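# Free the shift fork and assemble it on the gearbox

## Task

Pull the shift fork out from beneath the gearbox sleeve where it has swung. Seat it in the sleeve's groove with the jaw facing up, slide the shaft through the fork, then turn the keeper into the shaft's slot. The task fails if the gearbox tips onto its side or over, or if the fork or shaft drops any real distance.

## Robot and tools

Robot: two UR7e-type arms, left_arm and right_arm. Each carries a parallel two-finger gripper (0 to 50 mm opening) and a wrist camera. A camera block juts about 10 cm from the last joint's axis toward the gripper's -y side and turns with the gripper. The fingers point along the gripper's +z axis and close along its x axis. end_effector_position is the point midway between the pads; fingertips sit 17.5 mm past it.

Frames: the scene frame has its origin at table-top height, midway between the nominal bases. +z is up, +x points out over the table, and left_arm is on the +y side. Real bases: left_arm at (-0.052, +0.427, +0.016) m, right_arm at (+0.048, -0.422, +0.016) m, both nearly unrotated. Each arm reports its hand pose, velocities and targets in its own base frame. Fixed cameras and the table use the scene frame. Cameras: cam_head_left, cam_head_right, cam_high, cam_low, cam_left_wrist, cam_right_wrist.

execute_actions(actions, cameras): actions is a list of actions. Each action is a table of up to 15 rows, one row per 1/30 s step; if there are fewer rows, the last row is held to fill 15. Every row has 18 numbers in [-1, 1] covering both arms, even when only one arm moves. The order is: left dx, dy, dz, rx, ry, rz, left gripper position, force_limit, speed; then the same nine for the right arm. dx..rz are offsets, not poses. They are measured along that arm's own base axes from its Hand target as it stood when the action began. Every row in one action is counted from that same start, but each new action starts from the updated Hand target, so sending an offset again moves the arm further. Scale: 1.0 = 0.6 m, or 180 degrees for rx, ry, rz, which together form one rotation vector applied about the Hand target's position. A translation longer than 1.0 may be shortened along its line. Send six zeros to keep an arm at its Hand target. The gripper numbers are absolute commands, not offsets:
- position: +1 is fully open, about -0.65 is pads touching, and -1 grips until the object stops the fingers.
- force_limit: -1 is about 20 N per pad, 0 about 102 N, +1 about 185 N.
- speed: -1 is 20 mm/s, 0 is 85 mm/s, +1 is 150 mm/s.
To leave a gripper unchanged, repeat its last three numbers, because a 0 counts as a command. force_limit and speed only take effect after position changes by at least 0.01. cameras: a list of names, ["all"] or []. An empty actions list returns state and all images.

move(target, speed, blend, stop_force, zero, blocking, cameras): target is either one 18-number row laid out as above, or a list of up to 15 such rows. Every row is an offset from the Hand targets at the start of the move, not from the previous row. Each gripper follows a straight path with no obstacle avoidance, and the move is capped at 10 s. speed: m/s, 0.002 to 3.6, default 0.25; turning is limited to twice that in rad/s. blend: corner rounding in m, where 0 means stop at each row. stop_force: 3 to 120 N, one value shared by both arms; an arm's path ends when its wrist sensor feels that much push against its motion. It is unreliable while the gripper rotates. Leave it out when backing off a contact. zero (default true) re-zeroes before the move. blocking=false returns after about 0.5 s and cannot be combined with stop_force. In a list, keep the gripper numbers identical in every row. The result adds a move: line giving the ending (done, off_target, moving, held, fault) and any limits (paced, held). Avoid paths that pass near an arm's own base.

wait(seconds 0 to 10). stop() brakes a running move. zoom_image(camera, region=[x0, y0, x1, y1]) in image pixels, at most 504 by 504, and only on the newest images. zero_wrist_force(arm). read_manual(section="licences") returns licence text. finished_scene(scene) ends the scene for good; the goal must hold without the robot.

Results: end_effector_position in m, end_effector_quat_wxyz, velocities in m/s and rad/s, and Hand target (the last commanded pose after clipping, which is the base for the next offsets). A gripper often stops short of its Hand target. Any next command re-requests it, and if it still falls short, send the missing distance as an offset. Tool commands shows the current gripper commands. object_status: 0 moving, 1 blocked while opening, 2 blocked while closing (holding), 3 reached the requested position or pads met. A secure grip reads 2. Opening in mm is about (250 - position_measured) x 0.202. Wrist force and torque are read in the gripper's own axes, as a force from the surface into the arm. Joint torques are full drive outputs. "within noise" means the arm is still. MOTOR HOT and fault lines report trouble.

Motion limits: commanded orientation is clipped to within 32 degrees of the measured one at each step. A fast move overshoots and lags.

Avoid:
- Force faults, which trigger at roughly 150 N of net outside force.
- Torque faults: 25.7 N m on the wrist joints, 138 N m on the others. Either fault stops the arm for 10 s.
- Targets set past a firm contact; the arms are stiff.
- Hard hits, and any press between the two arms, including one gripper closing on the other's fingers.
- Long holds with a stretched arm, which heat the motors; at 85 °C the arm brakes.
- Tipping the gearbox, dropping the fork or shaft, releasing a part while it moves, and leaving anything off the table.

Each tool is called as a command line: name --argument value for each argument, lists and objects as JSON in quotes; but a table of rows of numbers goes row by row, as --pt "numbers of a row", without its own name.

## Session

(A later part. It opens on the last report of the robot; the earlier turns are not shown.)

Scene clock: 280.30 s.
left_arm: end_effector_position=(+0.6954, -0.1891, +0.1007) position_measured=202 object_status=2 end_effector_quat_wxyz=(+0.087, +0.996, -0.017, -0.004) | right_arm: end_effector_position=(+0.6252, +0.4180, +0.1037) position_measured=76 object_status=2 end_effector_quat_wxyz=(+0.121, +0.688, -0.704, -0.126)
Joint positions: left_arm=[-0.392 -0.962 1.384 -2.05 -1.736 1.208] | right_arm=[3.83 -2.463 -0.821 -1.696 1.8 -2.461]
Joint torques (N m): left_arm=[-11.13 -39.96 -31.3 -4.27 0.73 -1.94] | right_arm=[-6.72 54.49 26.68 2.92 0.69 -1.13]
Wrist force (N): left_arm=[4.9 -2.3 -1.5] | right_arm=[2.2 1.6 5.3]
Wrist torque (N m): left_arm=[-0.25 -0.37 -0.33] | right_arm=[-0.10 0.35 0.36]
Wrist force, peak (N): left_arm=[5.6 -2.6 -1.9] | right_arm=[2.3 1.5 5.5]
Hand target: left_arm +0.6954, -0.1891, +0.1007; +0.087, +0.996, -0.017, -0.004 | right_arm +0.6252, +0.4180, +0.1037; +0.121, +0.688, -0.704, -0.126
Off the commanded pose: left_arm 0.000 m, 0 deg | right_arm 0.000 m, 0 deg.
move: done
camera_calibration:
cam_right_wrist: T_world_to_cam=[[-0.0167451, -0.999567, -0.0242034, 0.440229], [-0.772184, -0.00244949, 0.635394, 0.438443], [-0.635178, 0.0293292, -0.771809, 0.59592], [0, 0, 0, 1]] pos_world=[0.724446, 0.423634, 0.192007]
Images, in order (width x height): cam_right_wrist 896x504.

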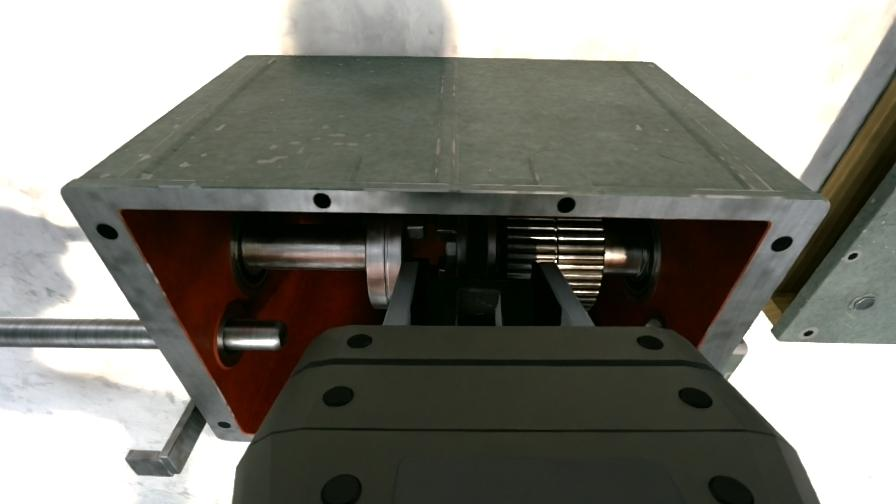

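move --target '[0.0007,0.0,0.0,0,0,0,-1,0.4,-1,0,0,0,0,0,0,-1,-0.3,-1]' --speed 0.01

move --target '[-0.0010,-0.0417,0.0,0,0,0,-1,0.4,-1,0,0,0,0,0,0,-1,-0.3,-1]' --speed 0.02 --stop_force 8 --cameras '["cam_right_wrist"]'

Scene clock: 290.53 s.
left_arm: end_effector_position=(+0.6958, -0.1891, +0.1007) position_measured=202 object_status=2 end_effector_quat_wxyz=(+0.087, +0.996, -0.017, -0.004) | right_arm: end_effector_position=(+0.6252, +0.4180, +0.1037) position_measured=76 object_status=2 end_effector_quat_wxyz=(+0.121, +0.688, -0.704, -0.126)
Joint positions: left_arm=[-0.392 -0.961 1.383 -2.05 -1.736 1.209] | right_arm=[3.83 -2.463 -0.821 -1.696 1.8 -2.461]
Joint torques (N m): left_arm=[9.26 -39.63 -31.94 -1.93 0.19 1.92] | right_arm=[-7.19 54.2 24.94 2.75 1 0.06]
Wrist force (N): left_arm=[2.4 -2.4 -1.5] | right_arm=[2.2 1.5 5.0]
Wrist torque (N m): left_arm=[-0.30 -0.44 -0.01] | right_arm=[-0.10 0.35 0.36]
Wrist force, peak (N): left_arm=[5.5 -2.7 -1.9] | right_arm=[2.3 1.6 5.6]
Hand target: left_arm +0.6959, -0.1891, +0.1007; +0.087, +0.996, -0.017, -0.004 | right_arm +0.6252, +0.4180, +0.1037; +0.121, +0.688, -0.704, -0.126
Off the commanded pose: left_arm 0.000 m, 0 deg | right_arm 0.000 m, 0 deg.
move: done

Scene clock: 292.60 s.
left_arm: end_effector_position=(+0.6953, -0.2141, +0.1007) position_measured=202 object_status=2 end_effector_quat_wxyz=(+0.087, +0.996, -0.017, -0.004) | right_arm: end_effector_position=(+0.6252, +0.4180, +0.1037) position_measured=76 object_status=2 end_effector_quat_wxyz=(+0.121, +0.688, -0.704, -0.126)
Joint positions: left_arm=[-0.424 -0.949 1.365 -2.049 -1.734 1.175] | right_arm=[3.83 -2.463 -0.821 -1.696 1.8 -2.461]
Joint torques (N m): left_arm=[-10.62 -40.5 -32.14 -2.16 1.06 -2.31] | right_arm=[-7.22 53.91 23.95 2.99 0.89 1.13]
Wrist force (N): left_arm=[2.3 -2.3 -1.7] | right_arm=[2.2 1.5 4.9]
Wrist torque (N m): left_arm=[-0.28 -0.50 0.06] | right_arm=[-0.11 0.35 0.37]
Wrist force, peak (N): left_arm=[3.1 -2.5 -1.8] | right_arm=[2.1 1.7 5.5]
Hand target: left_arm +0.6953, -0.2141, +0.1007; +0.087, +0.996, -0.017, -0.004 | right_arm +0.6252, +0.4180, +0.1037; +0.121, +0.688, -0.704, -0.126
Off the commanded pose: left_arm 0.000 m, 0 deg | right_arm 0.000 m, 0 deg.
move: done
camera_calibration:
cam_right_wrist: T_world_to_cam=[[-0.0167466, -0.999567, -0.024205, 0.44023], [-0.772144, -0.00245116, 0.635443, 0.438406], [-0.635227, 0.0293312, -0.771768, 0.595947], [0, 0, 0, 1]] pos_world=[0.724446, 0.423634, 0.192007]
Images, in order (width x height): cam_right_wrist 896x504.

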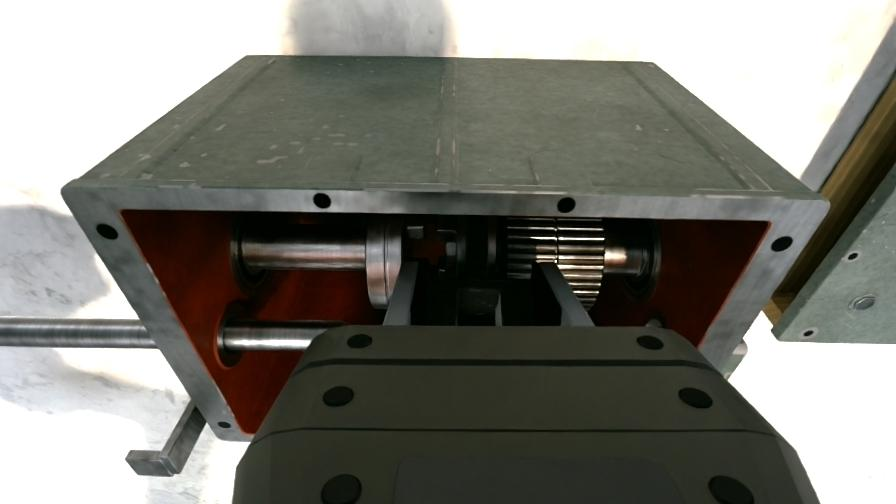

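move --target '[-0.0014,-0.0583,0.0,0,0,0,-1,0.4,-1,0,0,0,0,0,0,-1,-0.3,-1]' --speed 0.015 --stop_force 5 --cameras '["cam_high","cam_left_wrist"]'

zoom_image --camera "cam_high" --region '[355, 220, 435, 320]'

Scene clock: 295.97 s.
left_arm: end_effector_position=(+0.6945, -0.2454, +0.1007) position_measured=202 object_status=2 end_effector_quat_wxyz=(+0.087, +0.996, -0.017, -0.004) | right_arm: end_effector_position=(+0.6252, +0.4180, +0.1037) position_measured=76 object_status=2 end_effector_quat_wxyz=(+0.121, +0.688, -0.704, -0.126)
Joint positions: left_arm=[-0.465 -0.932 1.338 -2.045 -1.731 1.134] | right_arm=[3.83 -2.463 -0.821 -1.696 1.8 -2.461]
Joint torques (N m): left_arm=[9.12 -57.44 -14.49 -4.43 -1.11 1.98] | right_arm=[5.06 55.32 23.59 4.9 0.98 2.04]
Wrist force (N): left_arm=[2.6 -2.1 -2.0] | right_arm=[3.4 2.0 5.2]
Wrist torque (N m): left_arm=[-0.29 -0.46 -0.06] | right_arm=[-0.11 0.37 0.38]
Wrist force, peak (N): left_arm=[0.4 -11.5 -5.0] | right_arm=[7.1 2.5 4.3]
Hand target: left_arm +0.6945, -0.2454, +0.1007; +0.087, +0.996, -0.017, -0.004 (not the last commanded pose) | right_arm +0.6252, +0.4180, +0.1037; +0.121, +0.688, -0.704, -0.126
Off the commanded pose: left_arm 0.004 m, 0 deg | right_arm 0.000 m, 0 deg.
move: contact (left_arm)
camera_calibration:
cam_left_wrist: T_world_to_cam=[[0.999795, -0.0201749, 0.00150804, -0.691368], [-0.0180479, -0.855738, 0.517095, -0.23833], [-0.00914184, -0.517016, -0.855927, 0.10119], [0, 0, 0, 1]] pos_world=[0.687851, -0.16558, 0.210893]
Images, in order (width x height): cam_high 896x504, cam_left_wrist 896x504.

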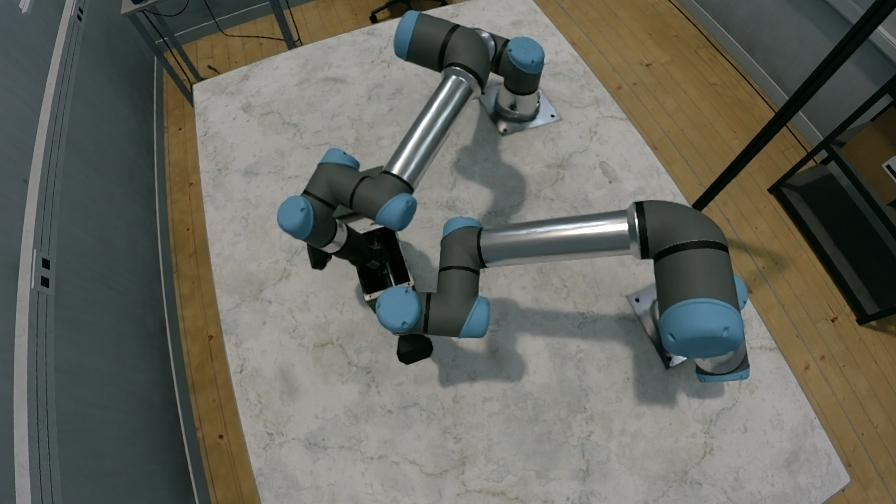

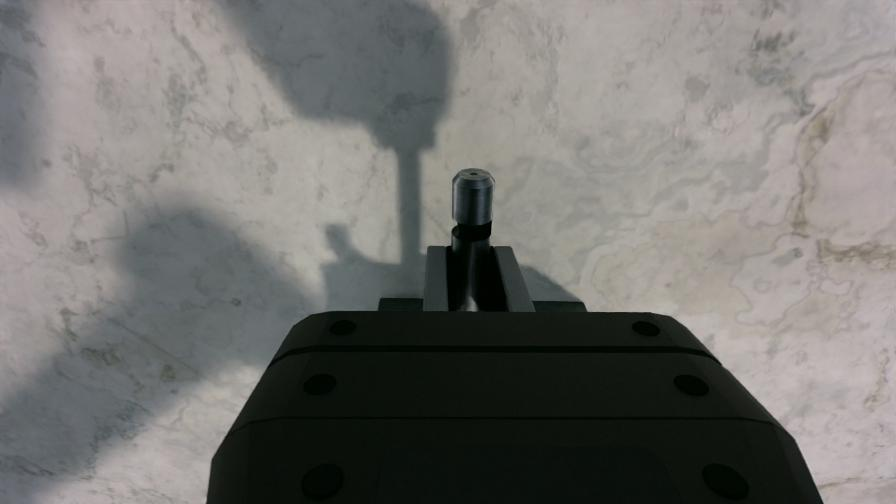

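Scaled by 5.040 from the camera's 896x504 image, which has a finer 1280x720 frame.

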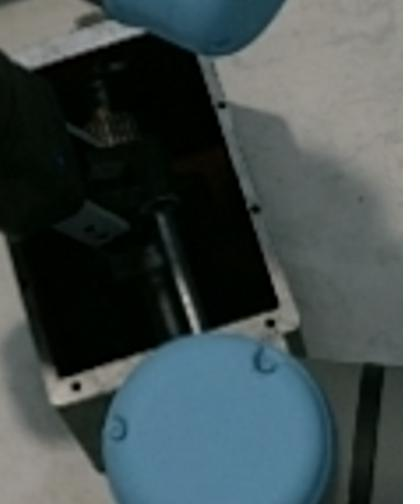

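zoom_image --camera "cam_high" --region '[370, 240, 410, 290]'

Scaled by 10.080 from the camera's 896x504 image, which has a finer 1280x720 frame.

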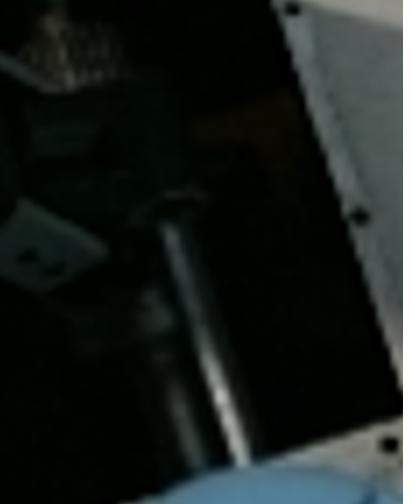

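move --pt "0 0.002 0 0 0 0 -1 0.4 -1 0 0 0 0 0 0 -1 -0.3 -1" --pt "0.0021 0.002 0 0 0 -0.0042 -1 0.4 -1 0 0 0 0 0 0 -1 -0.3 -1" --speed 0.02

move --target '[-0.0006,-0.0125,0.0,0,0,0,-1,0.4,-1,0,0,0,0,0,0,-1,-0.3,-1]' --speed 0.01 --stop_force 5

Scene clock: 297.57 s.
left_arm: end_effector_position=(+0.6958, -0.2442, +0.1007) position_measured=202 object_status=2 end_effector_quat_wxyz=(+0.087, +0.996, -0.023, -0.005) | right_arm: end_effector_position=(+0.6252, +0.4180, +0.1037) position_measured=76 object_status=2 end_effector_quat_wxyz=(+0.121, +0.688, -0.704, -0.126)
Joint positions: left_arm=[-0.462 -0.929 1.332 -2.04 -1.732 1.15] | right_arm=[3.83 -2.463 -0.821 -1.696 1.8 -2.461]
Joint torques (N m): left_arm=[8.58 -41.45 -32.17 -2.14 -1.93 1.89] | right_arm=[8.64 55.72 24.45 5.06 0.91 2.13]
Wrist force (N): left_arm=[2.7 -2.2 -1.8] | right_arm=[3.4 2.0 5.0]
Wrist torque (N m): left_arm=[-0.27 -0.43 -0.11] | right_arm=[-0.11 0.37 0.37]
Wrist force, peak (N): left_arm=[3.8 -2.3 -1.8] | right_arm=[3.3 1.8 5.4]
Hand target: left_arm +0.6958, -0.2442, +0.1007; +0.087, +0.996, -0.023, -0.005 | right_arm +0.6252, +0.4180, +0.1037; +0.121, +0.688, -0.704, -0.126
Off the commanded pose: left_arm 0.000 m, 0 deg | right_arm 0.000 m, 0 deg.
move: done

Scene clock: 298.83 s.
left_arm: end_effector_position=(+0.6957, -0.2456, +0.1007) position_measured=202 object_status=2 end_effector_quat_wxyz=(+0.087, +0.996, -0.023, -0.005) | right_arm: end_effector_position=(+0.6252, +0.4180, +0.1037) position_measured=76 object_status=2 end_effector_quat_wxyz=(+0.121, +0.688, -0.704, -0.126)
Joint positions: left_arm=[-0.464 -0.928 1.33 -2.04 -1.732 1.149] | right_arm=[3.83 -2.463 -0.821 -1.696 1.8 -2.461]
Joint torques (N m): left_arm=[6.74 -57.48 -14.97 -5.05 -2.04 1.89] | right_arm=[9.62 54.41 24.53 4.77 1.2 2.19]
Wrist force (N): left_arm=[2.2 -5.8 -2.3] | right_arm=[4.3 1.6 5.2]
Wrist torque (N m): left_arm=[-0.32 -0.44 -0.01] | right_arm=[-0.12 0.42 0.27]
Wrist force, peak (N): left_arm=[1.5 -12.9 -4.6] | right_arm=[7.0 1.8 4.6]
Hand target: left_arm +0.6957, -0.2456, +0.1007; +0.087, +0.996, -0.023, -0.005 (not the last commanded pose) | right_arm +0.6252, +0.4180, +0.1037; +0.121, +0.688, -0.704, -0.126
Off the commanded pose: left_arm 0.006 m, 0 deg | right_arm 0.000 m, 0 deg.
move: contact (left_arm)

move --pt "0 0.002 0 0 0 0 -1 0.4 -1 0 0 0 0 0 0 -1 -0.3 -1" --pt "0.0016 0.002 -0.0016 -0.0038 0 -0.0034 -1 0.4 -1 0 0 0 0 0 0 -1 -0.3 -1" --speed 0.02

move --target '[-0.0006,-0.0125,0.0,0,0,0,-1,0.4,-1,0,0,0,0,0,0,-1,-0.3,-1]' --speed 0.008 --stop_force 5

Scene clock: 300.60 s.
left_arm: end_effector_position=(+0.6966, -0.2444, +0.0997) position_measured=202 object_status=2 end_effector_quat_wxyz=(+0.093, +0.995, -0.029, -0.005) | right_arm: end_effector_position=(+0.6252, +0.4180, +0.1037) position_measured=76 object_status=2 end_effector_quat_wxyz=(+0.121, +0.688, -0.704, -0.126)
Joint positions: left_arm=[-0.458 -0.926 1.331 -2.045 -1.744 1.165] | right_arm=[3.83 -2.463 -0.821 -1.696 1.8 -2.461]
Joint torques (N m): left_arm=[8.32 -41.34 -31.93 -4.84 -2.12 2] | right_arm=[8.22 54.58 25.13 4.68 1.2 2.11]
Wrist force (N): left_arm=[3.2 -2.3 -1.8] | right_arm=[3.1 1.4 5.1]
Wrist torque (N m): left_arm=[-0.24 -0.39 -0.17] | right_arm=[-0.12 0.40 0.38]
Wrist force, peak (N): left_arm=[2.7 -5.7 -2.8] | right_arm=[4.4 1.7 5.3]
Hand target: left_arm +0.6967, -0.2444, +0.0997; +0.093, +0.995, -0.029, -0.005 | right_arm +0.6252, +0.4180, +0.1037; +0.121, +0.688, -0.704, -0.126
Off the commanded pose: left_arm 0.000 m, 0 deg | right_arm 0.000 m, 0 deg.
move: done

Scene clock: 302.00 s.
left_arm: end_effector_position=(+0.6966, -0.2464, +0.0997) position_measured=202 object_status=2 end_effector_quat_wxyz=(+0.093, +0.995, -0.029, -0.005) | right_arm: end_effector_position=(+0.6252, +0.4180, +0.1037) position_measured=76 object_status=2 end_effector_quat_wxyz=(+0.121, +0.688, -0.704, -0.126)
Joint positions: left_arm=[-0.46 -0.925 1.33 -2.045 -1.744 1.162] | right_arm=[3.83 -2.463 -0.821 -1.696 1.8 -2.461]
Joint torques (N m): left_arm=[7.58 -59.72 -16.5 -5.7 -2.41 1.96] | right_arm=[8.21 60.55 25.06 4.72 1.31 2.06]
Wrist force (N): left_arm=[1.9 -5.6 -0.1] | right_arm=[4.1 3.1 10.2]
Wrist torque (N m): left_arm=[-0.30 -0.41 -0.10] | right_arm=[-0.07 0.48 0.26]
Wrist force, peak (N): left_arm=[2.0 -9.8 0.1] | right_arm=[4.3 3.4 10.5]
Hand target: left_arm +0.6966, -0.2464, +0.0997; +0.093, +0.995, -0.029, -0.005 (not the last commanded pose) | right_arm +0.6252, +0.4180, +0.1037; +0.121, +0.688, -0.704, -0.126
Off the commanded pose: left_arm 0.005 m, 0 deg | right_arm 0.000 m, 0 deg.
move: contact (left_arm)

move --target '[0,0.003,0,0,0,0,-1,0.4,-1,0,0,0,0,0,0,-1,-0.3,-1]' --speed 0.02

move --target '[0,0,0,0,0,0,-1,0.4,-1,0,0,-0.001,0,0,0,-1,-0.3,-1]' --speed 0.01

move --target '[0,0,0,0,0,0,-1,0.4,-1,0,0,-0.001,0,0,0,-1,-0.3,-1]' --speed 0.01

Scene clock: 303.23 s.
left_arm: end_effector_position=(+0.6966, -0.2446, +0.0998) position_measured=202 object_status=2 end_effector_quat_wxyz=(+0.093, +0.995, -0.029, -0.005) | right_arm: end_effector_position=(+0.6252, +0.4180, +0.1037) position_measured=76 object_status=2 end_effector_quat_wxyz=(+0.121, +0.688, -0.704, -0.126)
Joint positions: left_arm=[-0.458 -0.926 1.331 -2.046 -1.744 1.164] | right_arm=[3.83 -2.463 -0.821 -1.696 1.8 -2.461]
Joint torques (N m): left_arm=[9.39 -57.71 -15.06 -4.95 -1.92 1.92] | right_arm=[8.62 65.09 24 4.81 1.29 2.28]
Wrist force (N): left_arm=[2.7 -2.2 -2.1] | right_arm=[2.8 1.0 5.2]
Wrist torque (N m): left_arm=[-0.25 -0.42 -0.11] | right_arm=[-0.14 0.37 0.37]
Wrist force, peak (N): left_arm=[2.0 -6.1 0.2] | right_arm=[4.3 3.4 10.5]
Hand target: left_arm +0.6966, -0.2446, +0.0997; +0.093, +0.995, -0.029, -0.005 | right_arm +0.6252, +0.4180, +0.1037; +0.121, +0.688, -0.704, -0.126
Off the commanded pose: left_arm 0.000 m, 0 deg | right_arm 0.000 m, 0 deg.
move: done

Scene clock: 303.93 s.
left_arm: end_effector_position=(+0.6966, -0.2446, +0.0997) position_measured=202 object_status=2 end_effector_quat_wxyz=(+0.093, +0.995, -0.029, -0.005) | right_arm: end_effector_position=(+0.6252, +0.4180, +0.1032) position_measured=76 object_status=2 end_effector_quat_wxyz=(+0.121, +0.688, -0.704, -0.126)
Joint positions: left_arm=[-0.458 -0.926 1.332 -2.046 -1.744 1.165] | right_arm=[3.83 -2.463 -0.822 -1.695 1.8 -2.461]
Joint torques (N m): left_arm=[8.82 -58.38 -14.29 -4.95 -1.93 1.88] | right_arm=[8.18 51.9 18.44 4.78 1.37 2.23]
Wrist force (N): left_arm=[2.7 -2.1 -1.9] | right_arm=[5.1 0.6 2.9]
Wrist torque (N m): left_arm=[-0.24 -0.42 -0.11] | right_arm=[-0.07 0.47 0.41]
Wrist force, peak (N): left_arm=[2.9 -2.9 -1.8] | right_arm=[4.4 1.6 5.1]
Hand target: left_arm +0.6966, -0.2446, +0.0997; +0.093, +0.995, -0.029, -0.005 | right_arm +0.6252, +0.4180, +0.1031; +0.121, +0.688, -0.704, -0.126
Off the commanded pose: left_arm 0.000 m, 0 deg | right_arm 0.000 m, 0 deg.
move: done

Scene clock: 304.63 s.
left_arm: end_effector_position=(+0.6966, -0.2446, +0.0997) position_measured=202 object_status=2 end_effector_quat_wxyz=(+0.093, +0.995, -0.029, -0.005) | right_arm: end_effector_position=(+0.6252, +0.4180, +0.1026) position_measured=76 object_status=2 end_effector_quat_wxyz=(+0.121, +0.688, -0.704, -0.126)
Joint positions: left_arm=[-0.458 -0.926 1.332 -2.046 -1.744 1.165] | right_arm=[3.83 -2.464 -0.823 -1.693 1.8 -2.461]
Joint torques (N m): left_arm=[8.8 -57.63 -14.67 -4.98 -1.96 1.95] | right_arm=[7.44 51.25 16.86 4.64 1.22 2.07]
Wrist force (N): left_arm=[2.6 -2.3 -2.2] | right_arm=[5.3 -1.3 1.7]
Wrist torque (N m): left_arm=[-0.25 -0.41 -0.11] | right_arm=[-0.03 0.51 0.42]
Wrist force, peak (N): left_arm=[3.0 -2.7 -1.9] | right_arm=[5.5 -1.1 2.1]
Hand target: left_arm +0.6966, -0.2446, +0.0997; +0.093, +0.995, -0.029, -0.005 | right_arm +0.6252, +0.4180, +0.1025; +0.121, +0.688, -0.704, -0.126
Off the commanded pose: left_arm 0.000 m, 0 deg | right_arm 0.000 m, 0 deg.
move: done

move --target '[-0.0006,-0.0125,0,0,0,0,-1,0.4,-1,0,0,0,0,0,0,-1,-0.3,-1]' --speed 0.008 --stop_force 5 --cameras '["cam_high","cam_right_wrist","cam_low"]'

Scene clock: 306.97 s.
left_arm: end_effector_position=(+0.6964, -0.2482, +0.0997) position_measured=202 object_status=2 end_effector_quat_wxyz=(+0.093, +0.995, -0.029, -0.005) | right_arm: end_effector_position=(+0.6252, +0.4180, +0.1025) position_measured=76 object_status=2 end_effector_quat_wxyz=(+0.121, +0.688, -0.704, -0.126)
Joint positions: left_arm=[-0.463 -0.924 1.328 -2.045 -1.744 1.16] | right_arm=[3.83 -2.464 -0.824 -1.693 1.8 -2.461]
Joint torques (N m): left_arm=[7.43 -60.23 -16.34 -5.7 -2.42 1.99] | right_arm=[5.84 71.64 33.78 4.44 1.12 2.12]
Wrist force (N): left_arm=[2.3 -5.0 1.0] | right_arm=[3.7 -0.4 8.0]
Wrist torque (N m): left_arm=[-0.33 -0.43 -0.14] | right_arm=[0.09 0.42 0.29]
Wrist force, peak (N): left_arm=[2.3 -9.1 1.1] | right_arm=[3.9 0.2 9.2]
Hand target: left_arm +0.6964, -0.2482, +0.0997; +0.093, +0.995, -0.029, -0.005 (not the last commanded pose) | right_arm +0.6252, +0.4180, +0.1025; +0.121, +0.688, -0.704, -0.126
Off the commanded pose: left_arm 0.004 m, 0 deg | right_arm 0.000 m, 0 deg.
move: contact (left_arm)
camera_calibration:
cam_right_wrist: T_world_to_cam=[[-0.0168264, -0.999567, -0.0241382, 0.440246], [-0.772093, -0.00234941, 0.635505, 0.439076], [-0.635286, 0.0293302, -0.771719, 0.595055], [0, 0, 0, 1]] pos_world=[0.724446, 0.423634, 0.190807]
Images, in order (width x height): cam_high 896x504, cam_low 896x504, cam_right_wrist 896x504.

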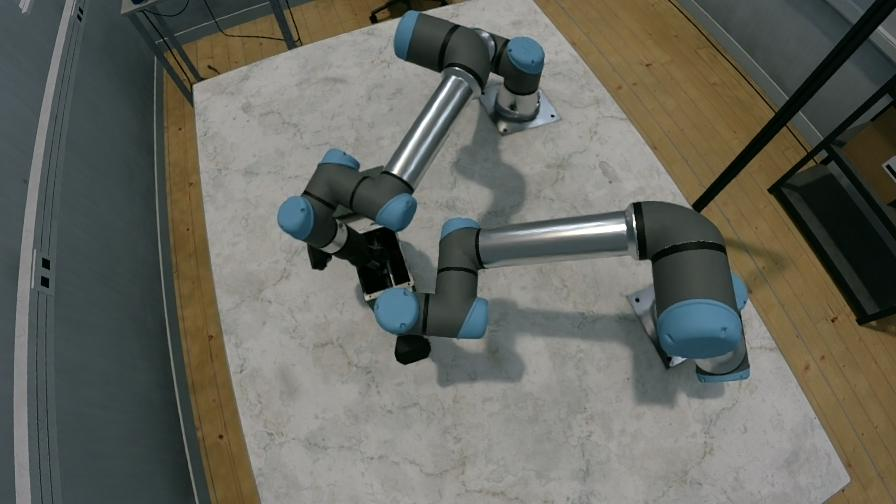

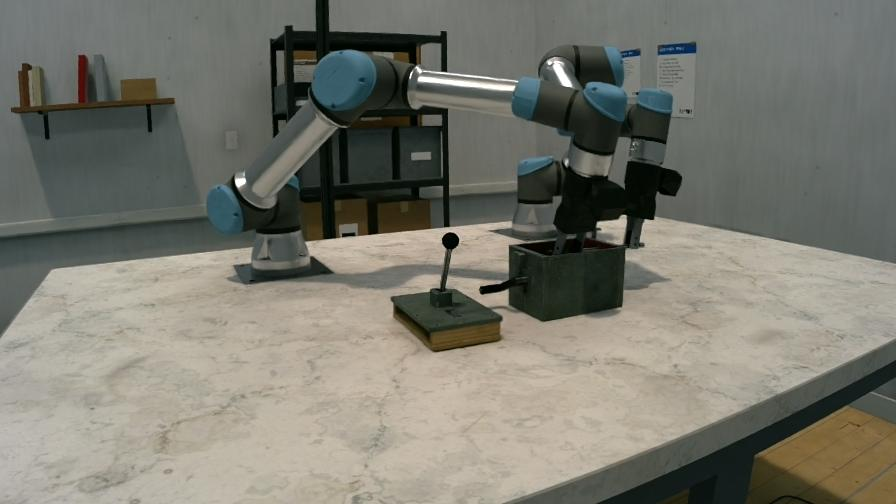

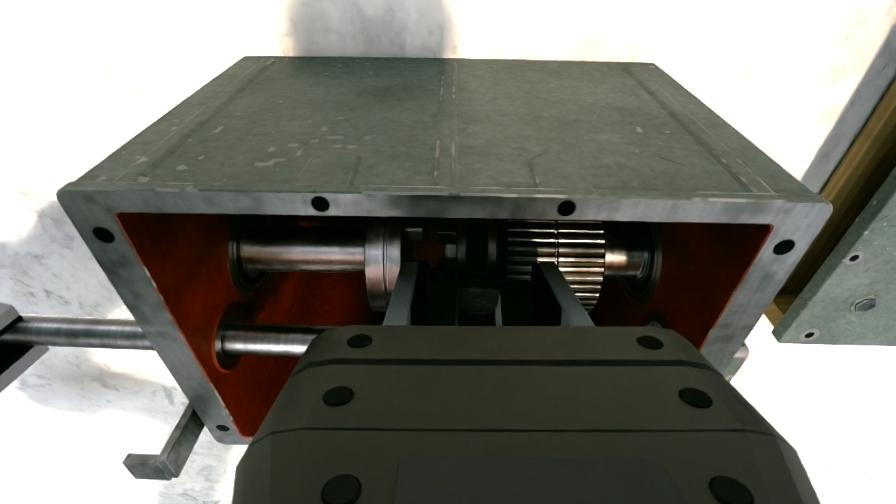

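move --pt "0.0001 0.003 0 0 0 0 -1 0.4 -1 0 0 0 0 0 0 -1 -0.3 -1" --pt "0.0001 0.003 -0.0009 -0.0018 0 0 -1 0.4 -1 0 0 0 0 0 0 -1 -0.3 -1" --speed 0.02

move --target '[-0.0008,-0.016,0,0,0,0,-1,0.4,-1,0,0,0,0,0,0,-1,-0.3,-1]' --speed 0.008 --stop_force 6

Scene clock: 308.30 s.
left_arm: end_effector_position=(+0.6965, -0.2464, +0.0993) position_measured=202 object_status=2 end_effector_quat_wxyz=(+0.096, +0.995, -0.029, -0.005) | right_arm: end_effector_position=(+0.6252, +0.4180, +0.1026) position_measured=76 object_status=2 end_effector_quat_wxyz=(+0.121, +0.688, -0.704, -0.126)
Joint positions: left_arm=[-0.459 -0.925 1.333 -2.05 -1.749 1.164] | right_arm=[3.83 -2.464 -0.823 -1.693 1.8 -2.461]
Joint torques (N m): left_arm=[9.05 -46.39 -14.65 -5.28 -2.07 1.97] | right_arm=[8.59 65.24 35.49 3.56 1.23 2.12]
Wrist force (N): left_arm=[1.8 -2.8 -1.9] | right_arm=[4.2 -2.1 2.7]
Wrist torque (N m): left_arm=[-0.32 -0.42 -0.04] | right_arm=[-0.03 0.46 0.40]
Wrist force, peak (N): left_arm=[2.6 -5.3 0.9] | right_arm=[3.6 -0.7 8.4]
Hand target: left_arm +0.6965, -0.2464, +0.0992; +0.096, +0.995, -0.029, -0.005 | right_arm +0.6252, +0.4180, +0.1025; +0.121, +0.688, -0.704, -0.126
Off the commanded pose: left_arm 0.000 m, 0 deg | right_arm 0.000 m, 0 deg.
move: done

Scene clock: 309.73 s.
left_arm: end_effector_position=(+0.6964, -0.2486, +0.0992) position_measured=202 object_status=2 end_effector_quat_wxyz=(+0.096, +0.995, -0.029, -0.005) | right_arm: end_effector_position=(+0.6252, +0.4180, +0.1025) position_measured=76 object_status=2 end_effector_quat_wxyz=(+0.121, +0.688, -0.704, -0.126)
Joint positions: left_arm=[-0.461 -0.924 1.331 -2.05 -1.749 1.161] | right_arm=[3.83 -2.464 -0.823 -1.693 1.8 -2.461]
Joint torques (N m): left_arm=[7.28 -59.36 -15.82 -5.57 -2.09 2.04] | right_arm=[7.44 54.59 34.81 3.03 1.35 2.06]
Wrist force (N): left_arm=[1.9 -5.4 0.1] | right_arm=[5.0 0.6 6.5]
Wrist torque (N m): left_arm=[-0.32 -0.43 -0.17] | right_arm=[0.08 0.47 0.31]
Wrist force, peak (N): left_arm=[0.9 -11.2 -1.6] | right_arm=[6.3 1.1 6.8]
Hand target: left_arm +0.6964, -0.2486, +0.0992; +0.096, +0.995, -0.029, -0.005 (not the last commanded pose) | right_arm +0.6252, +0.4180, +0.1025; +0.121, +0.688, -0.704, -0.126
Off the commanded pose: left_arm 0.007 m, 0 deg | right_arm 0.000 m, 0 deg.
move: contact (left_arm)

move --pt "0.0001 0.003 0 0 0 0 -1 0.4 -1 0 0 0 0 0 0 -1 -0.3 -1" --pt "-0.0008 0.003 -0.0005 -0.0009 0 0.0018 -1 0.4 -1 0 0 0 0 0 0 -1 -0.3 -1" --speed 0.02

move --target '[-0.0006,-0.016,0,0,0,0,-1,0.4,-1,0,0,0,0,0,0,-1,-0.3,-1]' --speed 0.008 --stop_force 9

Scene clock: 310.97 s.
left_arm: end_effector_position=(+0.6959, -0.2468, +0.0989) position_measured=202 object_status=2 end_effector_quat_wxyz=(+0.097, +0.995, -0.026, -0.005) | right_arm: end_effector_position=(+0.6252, +0.4180, +0.1025) position_measured=76 object_status=2 end_effector_quat_wxyz=(+0.121, +0.688, -0.704, -0.126)
Joint positions: left_arm=[-0.459 -0.926 1.337 -2.056 -1.751 1.158] | right_arm=[3.83 -2.464 -0.823 -1.693 1.8 -2.461]
Joint torques (N m): left_arm=[8.68 -56.94 -15.56 -4.67 -2.03 -2.08] | right_arm=[6.49 53.94 36.1 3.36 1.48 2.08]
Wrist force (N): left_arm=[2.9 -2.6 -2.0] | right_arm=[4.5 -2.1 2.5]
Wrist torque (N m): left_arm=[-0.33 -0.47 -0.04] | right_arm=[0.00 0.43 0.40]
Wrist force, peak (N): left_arm=[1.9 -5.5 -0.4] | right_arm=[5.1 0.3 6.5]
Hand target: left_arm +0.6959, -0.2468, +0.0989; +0.097, +0.995, -0.026, -0.005 | right_arm +0.6252, +0.4180, +0.1025; +0.121, +0.688, -0.704, -0.126
Off the commanded pose: left_arm 0.000 m, 0 deg | right_arm 0.000 m, 0 deg.
move: done

Scene clock: 312.93 s.
left_arm: end_effector_position=(+0.6955, -0.2564, +0.0989) position_measured=202 object_status=2 end_effector_quat_wxyz=(+0.097, +0.995, -0.026, -0.005) | right_arm: end_effector_position=(+0.6252, +0.4180, +0.1025) position_measured=76 object_status=2 end_effector_quat_wxyz=(+0.121, +0.688, -0.704, -0.126)
Joint positions: left_arm=[-0.471 -0.921 1.328 -2.055 -1.75 1.145] | right_arm=[3.83 -2.464 -0.823 -1.693 1.8 -2.461]
Joint torques (N m): left_arm=[-10.05 -39.75 -31.9 -2.36 1.17 -2.3] | right_arm=[6.85 53.43 35.06 3.42 1.31 2.02]
Wrist force (N): left_arm=[-0.1 -2.9 -4.5] | right_arm=[4.7 -1.2 1.4]
Wrist torque (N m): left_arm=[-0.34 -0.48 0.11] | right_arm=[-0.04 0.43 0.39]
Wrist force, peak (N): left_arm=[-0.3 -3.1 -4.6] | right_arm=[4.6 -2.2 2.5]
Hand target: left_arm +0.6955, -0.2564, +0.0989; +0.097, +0.995, -0.026, -0.005 | right_arm +0.6252, +0.4180, +0.1025; +0.121, +0.688, -0.704, -0.126
Off the commanded pose: left_arm 0.000 m, 0 deg | right_arm 0.000 m, 0 deg.
move: done

move --target '[-0.0014,-0.0167,0.0003,0,0,0,-1,0.4,-1,0,0,0,0,0,0,-1,-0.3,-1]' --speed 0.01 --stop_force 9 --cameras '["cam_high"]'

zoom_image --camera "cam_high" --region '[345, 215, 445, 315]'

Scene clock: 314.87 s.
left_arm: end_effector_position=(+0.6947, -0.2664, +0.0991) position_measured=202 object_status=2 end_effector_quat_wxyz=(+0.097, +0.995, -0.026, -0.005) | right_arm: end_effector_position=(+0.6252, +0.4180, +0.1025) position_measured=76 object_status=2 end_effector_quat_wxyz=(+0.121, +0.688, -0.704, -0.126)
Joint positions: left_arm=[-0.484 -0.916 1.32 -2.054 -1.749 1.132] | right_arm=[3.83 -2.464 -0.823 -1.693 1.8 -2.461]
Joint torques (N m): left_arm=[-15.52 -36.24 -29.77 -1.88 -0.66 -1.97] | right_arm=[7.2 55.14 35.47 3.52 1.73 2.04]
Wrist force (N): left_arm=[2.5 -9.2 -11.7] | right_arm=[2.7 -1.7 2.7]
Wrist torque (N m): left_arm=[-0.31 -0.43 -0.20] | right_arm=[-0.04 0.62 0.53]
Wrist force, peak (N): left_arm=[2.3 -9.2 -12.0] | right_arm=[4.9 -1.0 1.1]
Hand target: left_arm +0.6947, -0.2664, +0.0991; +0.097, +0.995, -0.026, -0.005 | right_arm +0.6252, +0.4180, +0.1025; +0.121, +0.688, -0.704, -0.126
Off the commanded pose: left_arm 0.000 m, 0 deg | right_arm 0.000 m, 0 deg.
move: done
Images, in order (width x height): cam_high 896x504.

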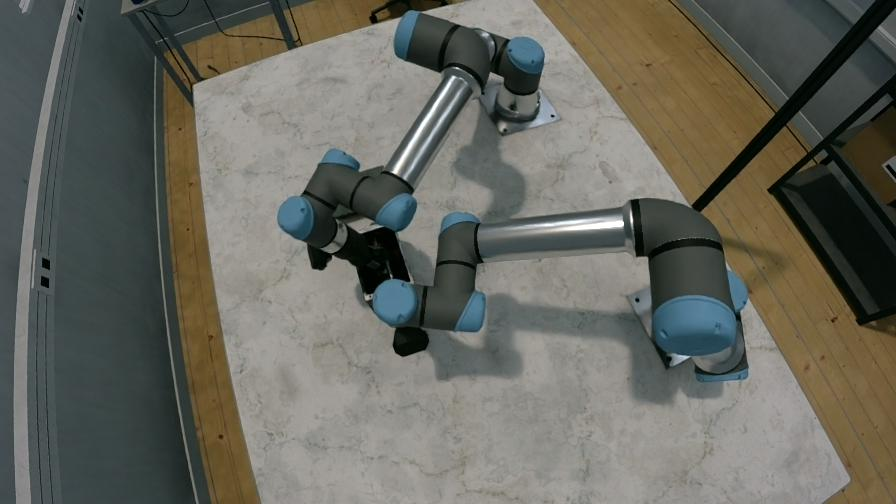

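Scaled by 5.040 from the camera's 896x504 image, which has a finer 1280x720 frame.

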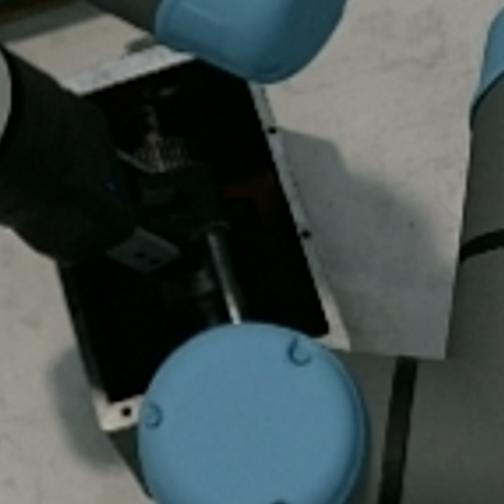

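move --target '[0,0,0.0008,0,0,0,-1,0.4,-1,0,0,0,0,0,0,-1,-0.3,-1]' --speed 0.01

Scene clock: 315.70 s.
left_arm: end_effector_position=(+0.6947, -0.2664, +0.0995) position_measured=202 object_status=2 end_effector_quat_wxyz=(+0.097, +0.995, -0.026, -0.005) | right_arm: end_effector_position=(+0.6252, +0.4180, +0.1025) position_measured=76 object_status=2 end_effector_quat_wxyz=(+0.121, +0.688, -0.704, -0.126)
Joint positions: left_arm=[-0.484 -0.916 1.32 -2.053 -1.749 1.132] | right_arm=[3.83 -2.464 -0.823 -1.693 1.8 -2.461]
Joint torques (N m): left_arm=[-11.67 -59.77 -32.76 -1.81 -0.99 -2.08] | right_arm=[6.3 54.51 34.6 3.52 1.37 1.61]
Wrist force (N): left_arm=[5.4 -5.3 -0.2] | right_arm=[2.3 -3.0 6.4]
Wrist torque (N m): left_arm=[-0.25 -0.37 -0.16] | right_arm=[0.03 0.45 0.40]
Wrist force, peak (N): left_arm=[2.9 -9.5 -11.6] | right_arm=[2.3 -3.0 6.4]
Hand target: left_arm +0.6947, -0.2664, +0.0995; +0.097, +0.995, -0.026, -0.005 | right_arm +0.6252, +0.4180, +0.1025; +0.121, +0.688, -0.704, -0.126
Off the commanded pose: left_arm 0.000 m, 0 deg | right_arm 0.000 m, 0 deg.
move: done

move --target '[-0.0004,-0.0133,0.0005,0,0,0,-1,0.4,-1,0,0,0,0,0,0,-1,-0.3,-1]' --speed 0.01 --stop_force 12

Scene clock: 317.47 s.
left_arm: end_effector_position=(+0.6945, -0.2744, +0.0998) position_measured=202 object_status=2 end_effector_quat_wxyz=(+0.097, +0.995, -0.026, -0.005) | right_arm: end_effector_position=(+0.6252, +0.4180, +0.1025) position_measured=76 object_status=2 end_effector_quat_wxyz=(+0.121, +0.688, -0.704, -0.126)
Joint positions: left_arm=[-0.494 -0.912 1.311 -2.051 -1.749 1.122] | right_arm=[3.83 -2.464 -0.823 -1.693 1.8 -2.461]
Joint torques (N m): left_arm=[-14.04 -43.58 -35.32 -3.99 -0.3 -2.15] | right_arm=[7.2 67.78 35.23 3.52 1.65 2.09]
Wrist force (N): left_arm=[-0.6 -9.4 -1.1] | right_arm=[2.6 -2.1 10.5]
Wrist torque (N m): left_arm=[-0.18 -0.48 -0.11] | right_arm=[-0.01 0.56 0.75]
Wrist force, peak (N): left_arm=[-0.6 -10.4 -0.8] | right_arm=[2.6 -2.1 10.5]
Hand target: left_arm +0.6945, -0.2744, +0.0998; +0.097, +0.995, -0.026, -0.005 | right_arm +0.6252, +0.4180, +0.1025; +0.121, +0.688, -0.704, -0.126
Off the commanded pose: left_arm 0.000 m, 0 deg | right_arm 0.000 m, 0 deg.
move: done

move --pt "-0.0003 0 0 0 0 0 -1 0.4 -1 0 0 0 0 0 0 1 -0.3 -1" --pt "-0.0003 0 0 0 0 0 -1 0.4 -1 0.017 0 0.047 0 0 0 1 -0.3 -1" --speed 0.05 --cameras '["cam_right_wrist", "cam_high", "cam_low"]'

Scene clock: 319.77 s.
left_arm: end_effector_position=(+0.6943, -0.2744, +0.0998) position_measured=202 object_status=2 end_effector_quat_wxyz=(+0.097, +0.995, -0.026, -0.005) | right_arm: end_effector_position=(+0.6354, +0.4180, +0.1307) position_measured=3 object_status=3 end_effector_quat_wxyz=(+0.121, +0.688, -0.704, -0.126)
Joint positions: left_arm=[-0.494 -0.912 1.312 -2.051 -1.749 1.122] | right_arm=[3.822 -2.484 -0.712 -1.785 1.798 -2.469]
Joint torques (N m): left_arm=[-10.55 -57.17 -13.46 -4.08 0.82 -2.01] | right_arm=[-9.03 51.89 34.11 0.87 -1.32 -2.31]
Wrist force (N): left_arm=[4.1 -1.4 -3.2] | right_arm=[-1.4 -1.0 0.4]
Wrist torque (N m): left_arm=[-0.09 -0.40 -0.14] | right_arm=[-0.10 0.22 0.28]
Wrist force, peak (N): left_arm=[-0.6 -10.2 -0.6] | right_arm=[2.7 -2.0 10.4]
Hand target: left_arm +0.6943, -0.2744, +0.0998; +0.097, +0.995, -0.026, -0.005 | right_arm +0.6354, +0.4180, +0.1307; +0.121, +0.688, -0.704, -0.126
Off the commanded pose: left_arm 0.000 m, 0 deg | right_arm 0.000 m, 0 deg.
move: done
camera_calibration:
cam_right_wrist: T_world_to_cam=[[-0.0167466, -0.999567, -0.024205, 0.441055], [-0.772144, -0.00245116, 0.635443, 0.429125], [-0.635227, 0.0293312, -0.771768, 0.623264], [0, 0, 0, 1]] pos_world=[0.734646, 0.423634, 0.219007]
Images, in order (width x height): cam_high 896x504, cam_low 896x504, cam_right_wrist 896x504.

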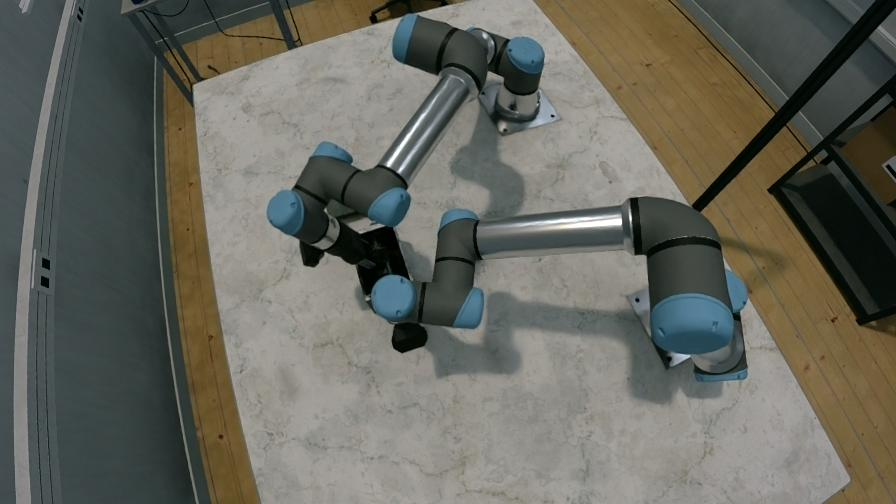

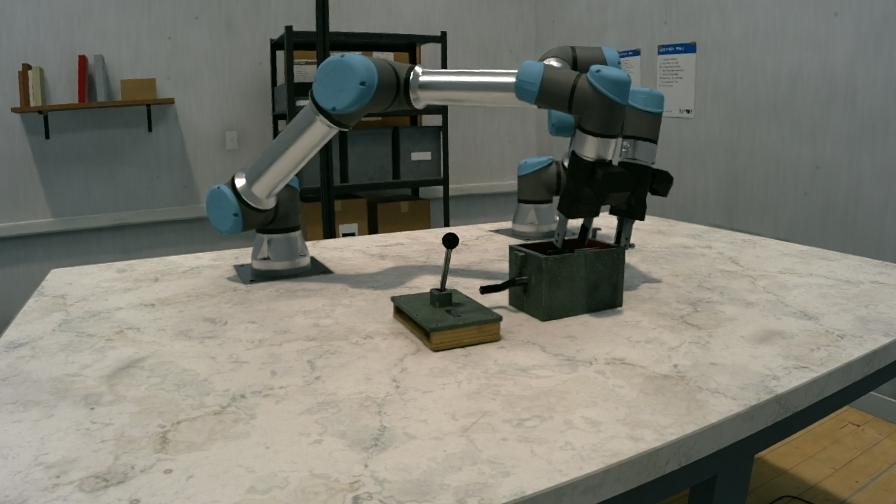

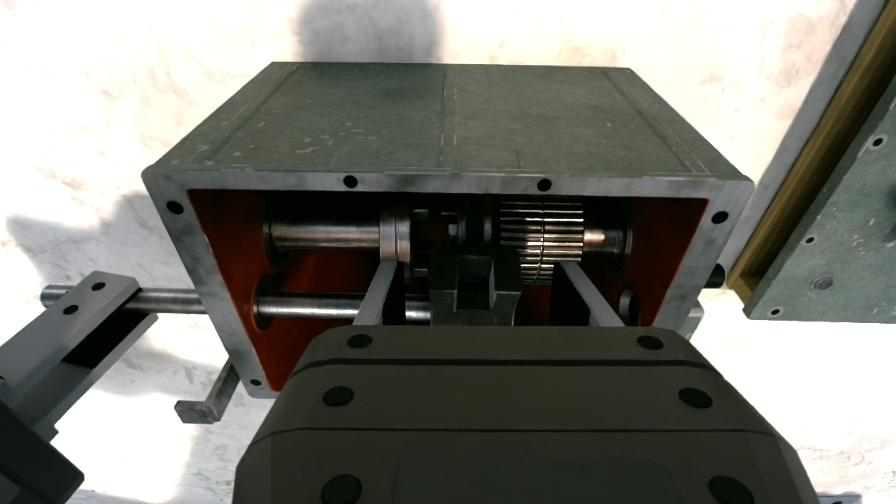

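move --target '[0,0,0,0,0,0,-1,0.4,-1,0.04,0,0.13,0,0,0,1,-0.3,-1]' --speed 0.12 --cameras '["cam_right_wrist", "cam_high", "cam_head_left"]'

zoom_image --camera "cam_right_wrist" --region '[200, 100, 650, 400]'

Scene clock: 321.33 s.
left_arm: end_effector_position=(+0.6943, -0.2744, +0.0998) position_measured=202 object_status=2 end_effector_quat_wxyz=(+0.097, +0.995, -0.026, -0.005) | right_arm: end_effector_position=(+0.6594, +0.4179, +0.2087) position_measured=3 object_status=3 end_effector_quat_wxyz=(+0.120, +0.688, -0.704, -0.126)
Joint positions: left_arm=[-0.494 -0.912 1.312 -2.051 -1.749 1.122] | right_arm=[3.804 -2.647 -0.199 -2.14 1.793 -2.487]
Joint torques (N m): left_arm=[-10.67 -57.26 -13.54 -3.56 0.87 -2] | right_arm=[-8.42 53.43 32.67 0.87 1.27 -2.38]
Wrist force (N): left_arm=[4.0 -1.8 -3.2] | right_arm=[-1.3 -0.8 0.7]
Wrist torque (N m): left_arm=[-0.17 -0.41 -0.14] | right_arm=[-0.06 0.19 0.28]
Wrist force, peak (N): left_arm=[4.5 -1.5 -3.3] | right_arm=[-1.3 -1.0 1.8]
Hand target: left_arm +0.6943, -0.2744, +0.0998; +0.097, +0.995, -0.026, -0.005 | right_arm +0.6594, +0.4180, +0.2087; +0.121, +0.688, -0.704, -0.126
Off the commanded pose: left_arm 0.000 m, 0 deg | right_arm 0.000 m, 0 deg.
move: done
camera_calibration:
cam_right_wrist: T_world_to_cam=[[-0.0168467, -0.999558, -0.0245072, 0.443405], [-0.772414, -0.00255336, 0.635114, 0.39836], [-0.634896, 0.0296292, -0.77203, 0.698347], [0, 0, 0, 1]] pos_world=[0.758547, 0.423535, 0.297007]
Images, in order (width x height): cam_head_left 896x504, cam_high 896x504, cam_right_wrist 896x504.

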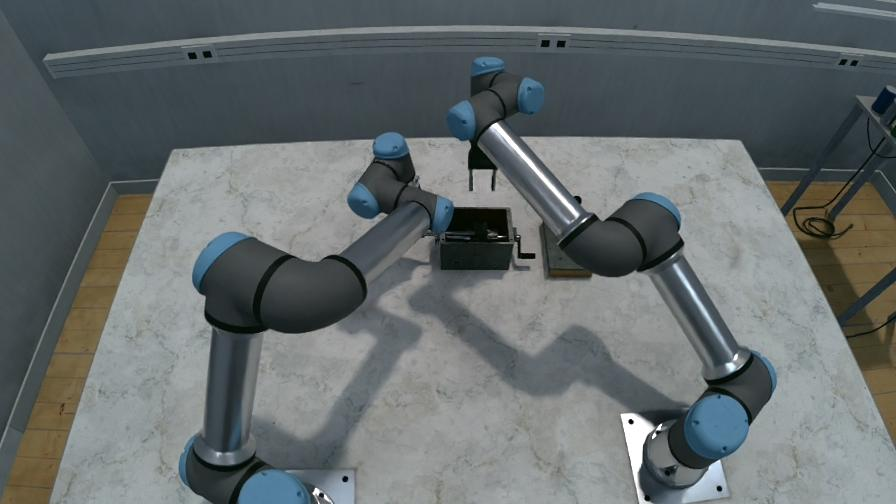

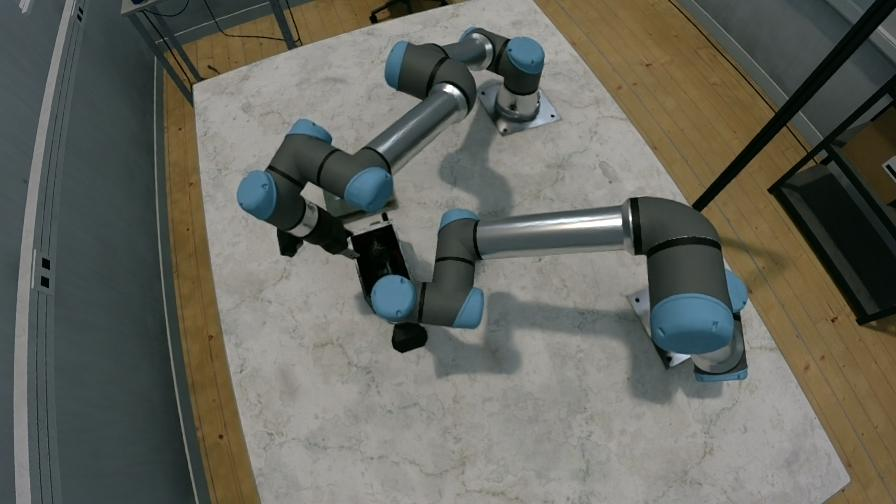

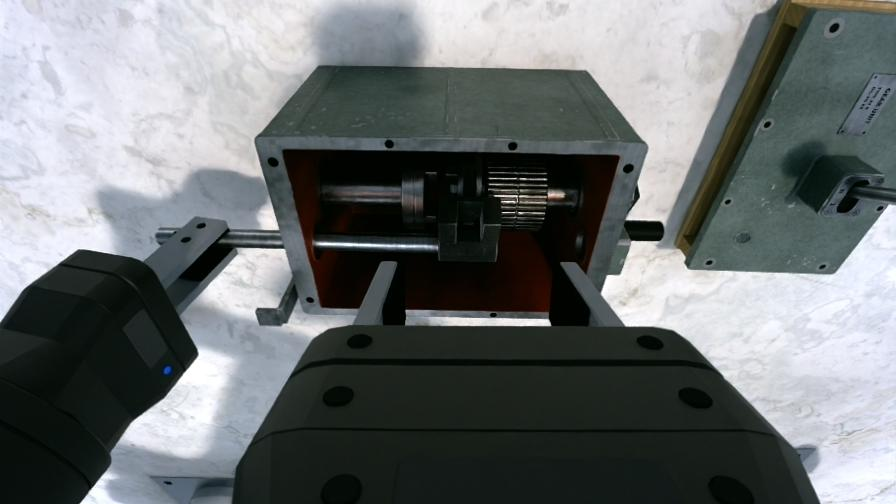

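Scaled by 1.120 from the camera's 896x504 image, which has a finer 1280x720 frame.

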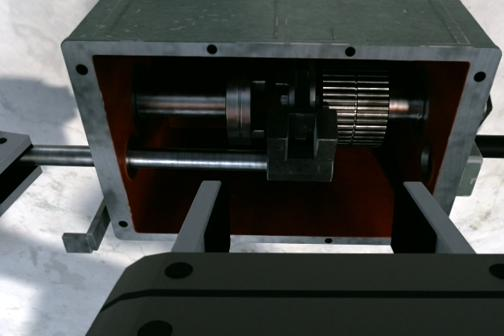

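move --target '[-0.0006,-0.0167,0.0004,0,0,0,-1,0.4,-1,0,0,0,0,0,0,1,-0.3,-1]' --speed 0.01 --stop_force 12

Scene clock: 323.27 s.
left_arm: end_effector_position=(+0.6939, -0.2844, +0.1001) position_measured=202 object_status=2 end_effector_quat_wxyz=(+0.097, +0.995, -0.026, -0.005) | right_arm: end_effector_position=(+0.6594, +0.4179, +0.2087) position_measured=3 object_status=3 end_effector_quat_wxyz=(+0.120, +0.688, -0.704, -0.126)
Joint positions: left_arm=[-0.506 -0.906 1.301 -2.049 -1.748 1.109] | right_arm=[3.804 -2.647 -0.198 -2.14 1.793 -2.487]
Joint torques (N m): left_arm=[-10.36 -41.4 -32.73 -2.6 0.98 -2.28] | right_arm=[-8.59 53.88 34.28 0.68 1.58 -2.41]
Wrist force (N): left_arm=[0.2 -2.7 -3.2] | right_arm=[-1.4 -0.7 0.7]
Wrist torque (N m): left_arm=[-0.08 -0.50 0.03] | right_arm=[-0.05 0.21 0.28]
Wrist force, peak (N): left_arm=[4.9 -3.0 -3.6] | right_arm=[-1.4 -1.0 0.5]
Hand target: left_arm +0.6939, -0.2844, +0.1001; +0.097, +0.995, -0.026, -0.005 | right_arm +0.6594, +0.4179, +0.2087; +0.120, +0.688, -0.704, -0.126
Off the commanded pose: left_arm 0.000 m, 0 deg | right_arm 0.000 m, 0 deg.
move: done

move --target '[-0.0013,-0.0167,0.0004,0,0,0,-1,0.4,-1,0,0,0,0,0,0,1,-0.3,-1]' --speed 0.01 --stop_force 12

move --target '[-0.0010,-0.0167,0.0004,0,0,0,-1,0.4,-1,0,0,0,0,0,0,1,-0.3,-1]' --speed 0.01 --stop_force 12 --cameras '["cam_right_wrist", "cam_high"]'

zoom_image --camera "cam_right_wrist" --region '[200, 100, 650, 400]'

Scene clock: 325.13 s.
left_arm: end_effector_position=(+0.6931, -0.2944, +0.1003) position_measured=202 object_status=2 end_effector_quat_wxyz=(+0.097, +0.995, -0.026, -0.005) | right_arm: end_effector_position=(+0.6594, +0.4179, +0.2087) position_measured=3 object_status=3 end_effector_quat_wxyz=(+0.120, +0.688, -0.704, -0.126)
Joint positions: left_arm=[-0.519 -0.9 1.29 -2.046 -1.746 1.097] | right_arm=[3.804 -2.647 -0.198 -2.14 1.793 -2.487]
Joint torques (N m): left_arm=[-11.93 -41.6 -31.14 -1.25 0.22 -2] | right_arm=[-9.27 53.6 32.07 0.72 1.84 -2.74]
Wrist force (N): left_arm=[5.7 -2.8 -2.5] | right_arm=[-1.3 -0.7 0.6]
Wrist torque (N m): left_arm=[-0.05 -0.37 -0.21] | right_arm=[-0.05 0.20 0.28]
Wrist force, peak (N): left_arm=[6.3 -2.8 -3.2] | right_arm=[-1.5 -0.8 0.5]
Hand target: left_arm +0.6931, -0.2944, +0.1003; +0.097, +0.995, -0.026, -0.005 | right_arm +0.6594, +0.4179, +0.2087; +0.120, +0.688, -0.704, -0.126
Off the commanded pose: left_arm 0.000 m, 0 deg | right_arm 0.000 m, 0 deg.
move: done

Scene clock: 326.90 s.
left_arm: end_effector_position=(+0.6925, -0.3044, +0.1006) position_measured=202 object_status=2 end_effector_quat_wxyz=(+0.097, +0.995, -0.026, -0.005) | right_arm: end_effector_position=(+0.6594, +0.4179, +0.2087) position_measured=3 object_status=3 end_effector_quat_wxyz=(+0.120, +0.688, -0.704, -0.126)
Joint positions: left_arm=[-0.531 -0.893 1.279 -2.044 -1.745 1.084] | right_arm=[3.804 -2.647 -0.198 -2.14 1.793 -2.487]
Joint torques (N m): left_arm=[-12.15 -42.26 -30.8 -1.02 0.23 -1.99] | right_arm=[-9.07 53.58 33.61 0.74 1.68 -2.69]
Wrist force (N): left_arm=[7.0 -3.0 -3.1] | right_arm=[-1.3 -0.8 0.7]
Wrist torque (N m): left_arm=[-0.10 -0.40 -0.23] | right_arm=[-0.06 0.19 0.28]
Wrist force, peak (N): left_arm=[7.3 -3.1 -3.0] | right_arm=[-1.4 -1.0 0.6]
Hand target: left_arm +0.6925, -0.3044, +0.1006; +0.097, +0.995, -0.026, -0.005 | right_arm +0.6594, +0.4179, +0.2087; +0.120, +0.688, -0.704, -0.126
Off the commanded pose: left_arm 0.000 m, 0 deg | right_arm 0.000 m, 0 deg.
move: done
camera_calibration:
cam_right_wrist: T_world_to_cam=[[-0.0168487, -0.999558, -0.0245056, 0.443406], [-0.772414, -0.00255081, 0.635114, 0.398359], [-0.634896, 0.0296293, -0.77203, 0.698347], [0, 0, 0, 1]] pos_world=[0.758547, 0.423535, 0.297007]
Images, in order (width x height): cam_high 896x504, cam_right_wrist 896x504.

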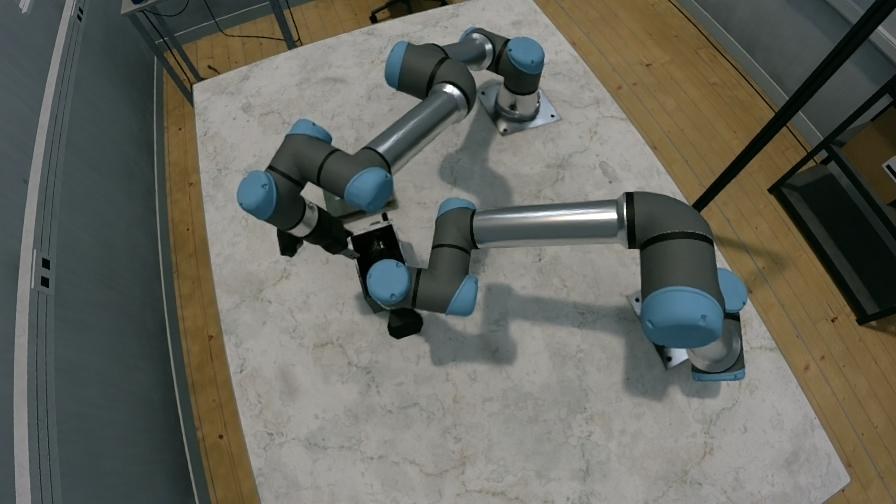

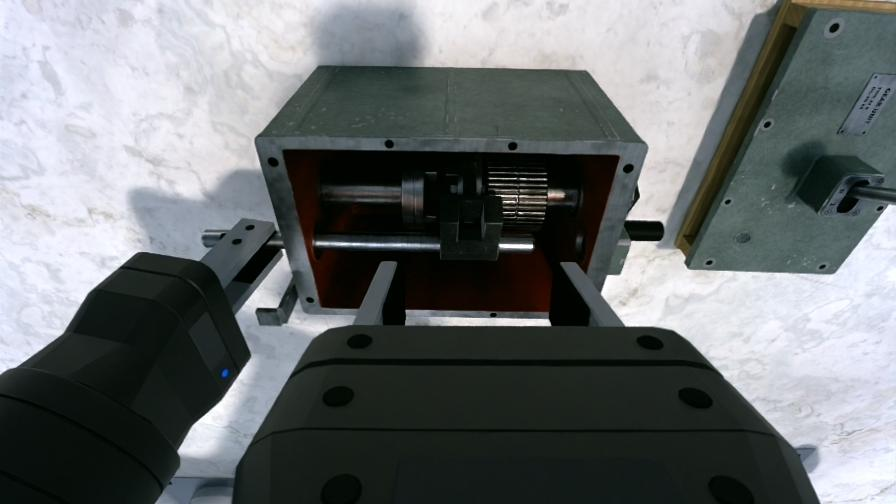

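Scaled by 1.120 from the camera's 896x504 image, which has a finer 1280x720 frame.

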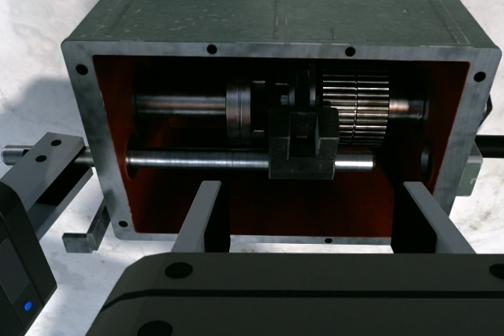

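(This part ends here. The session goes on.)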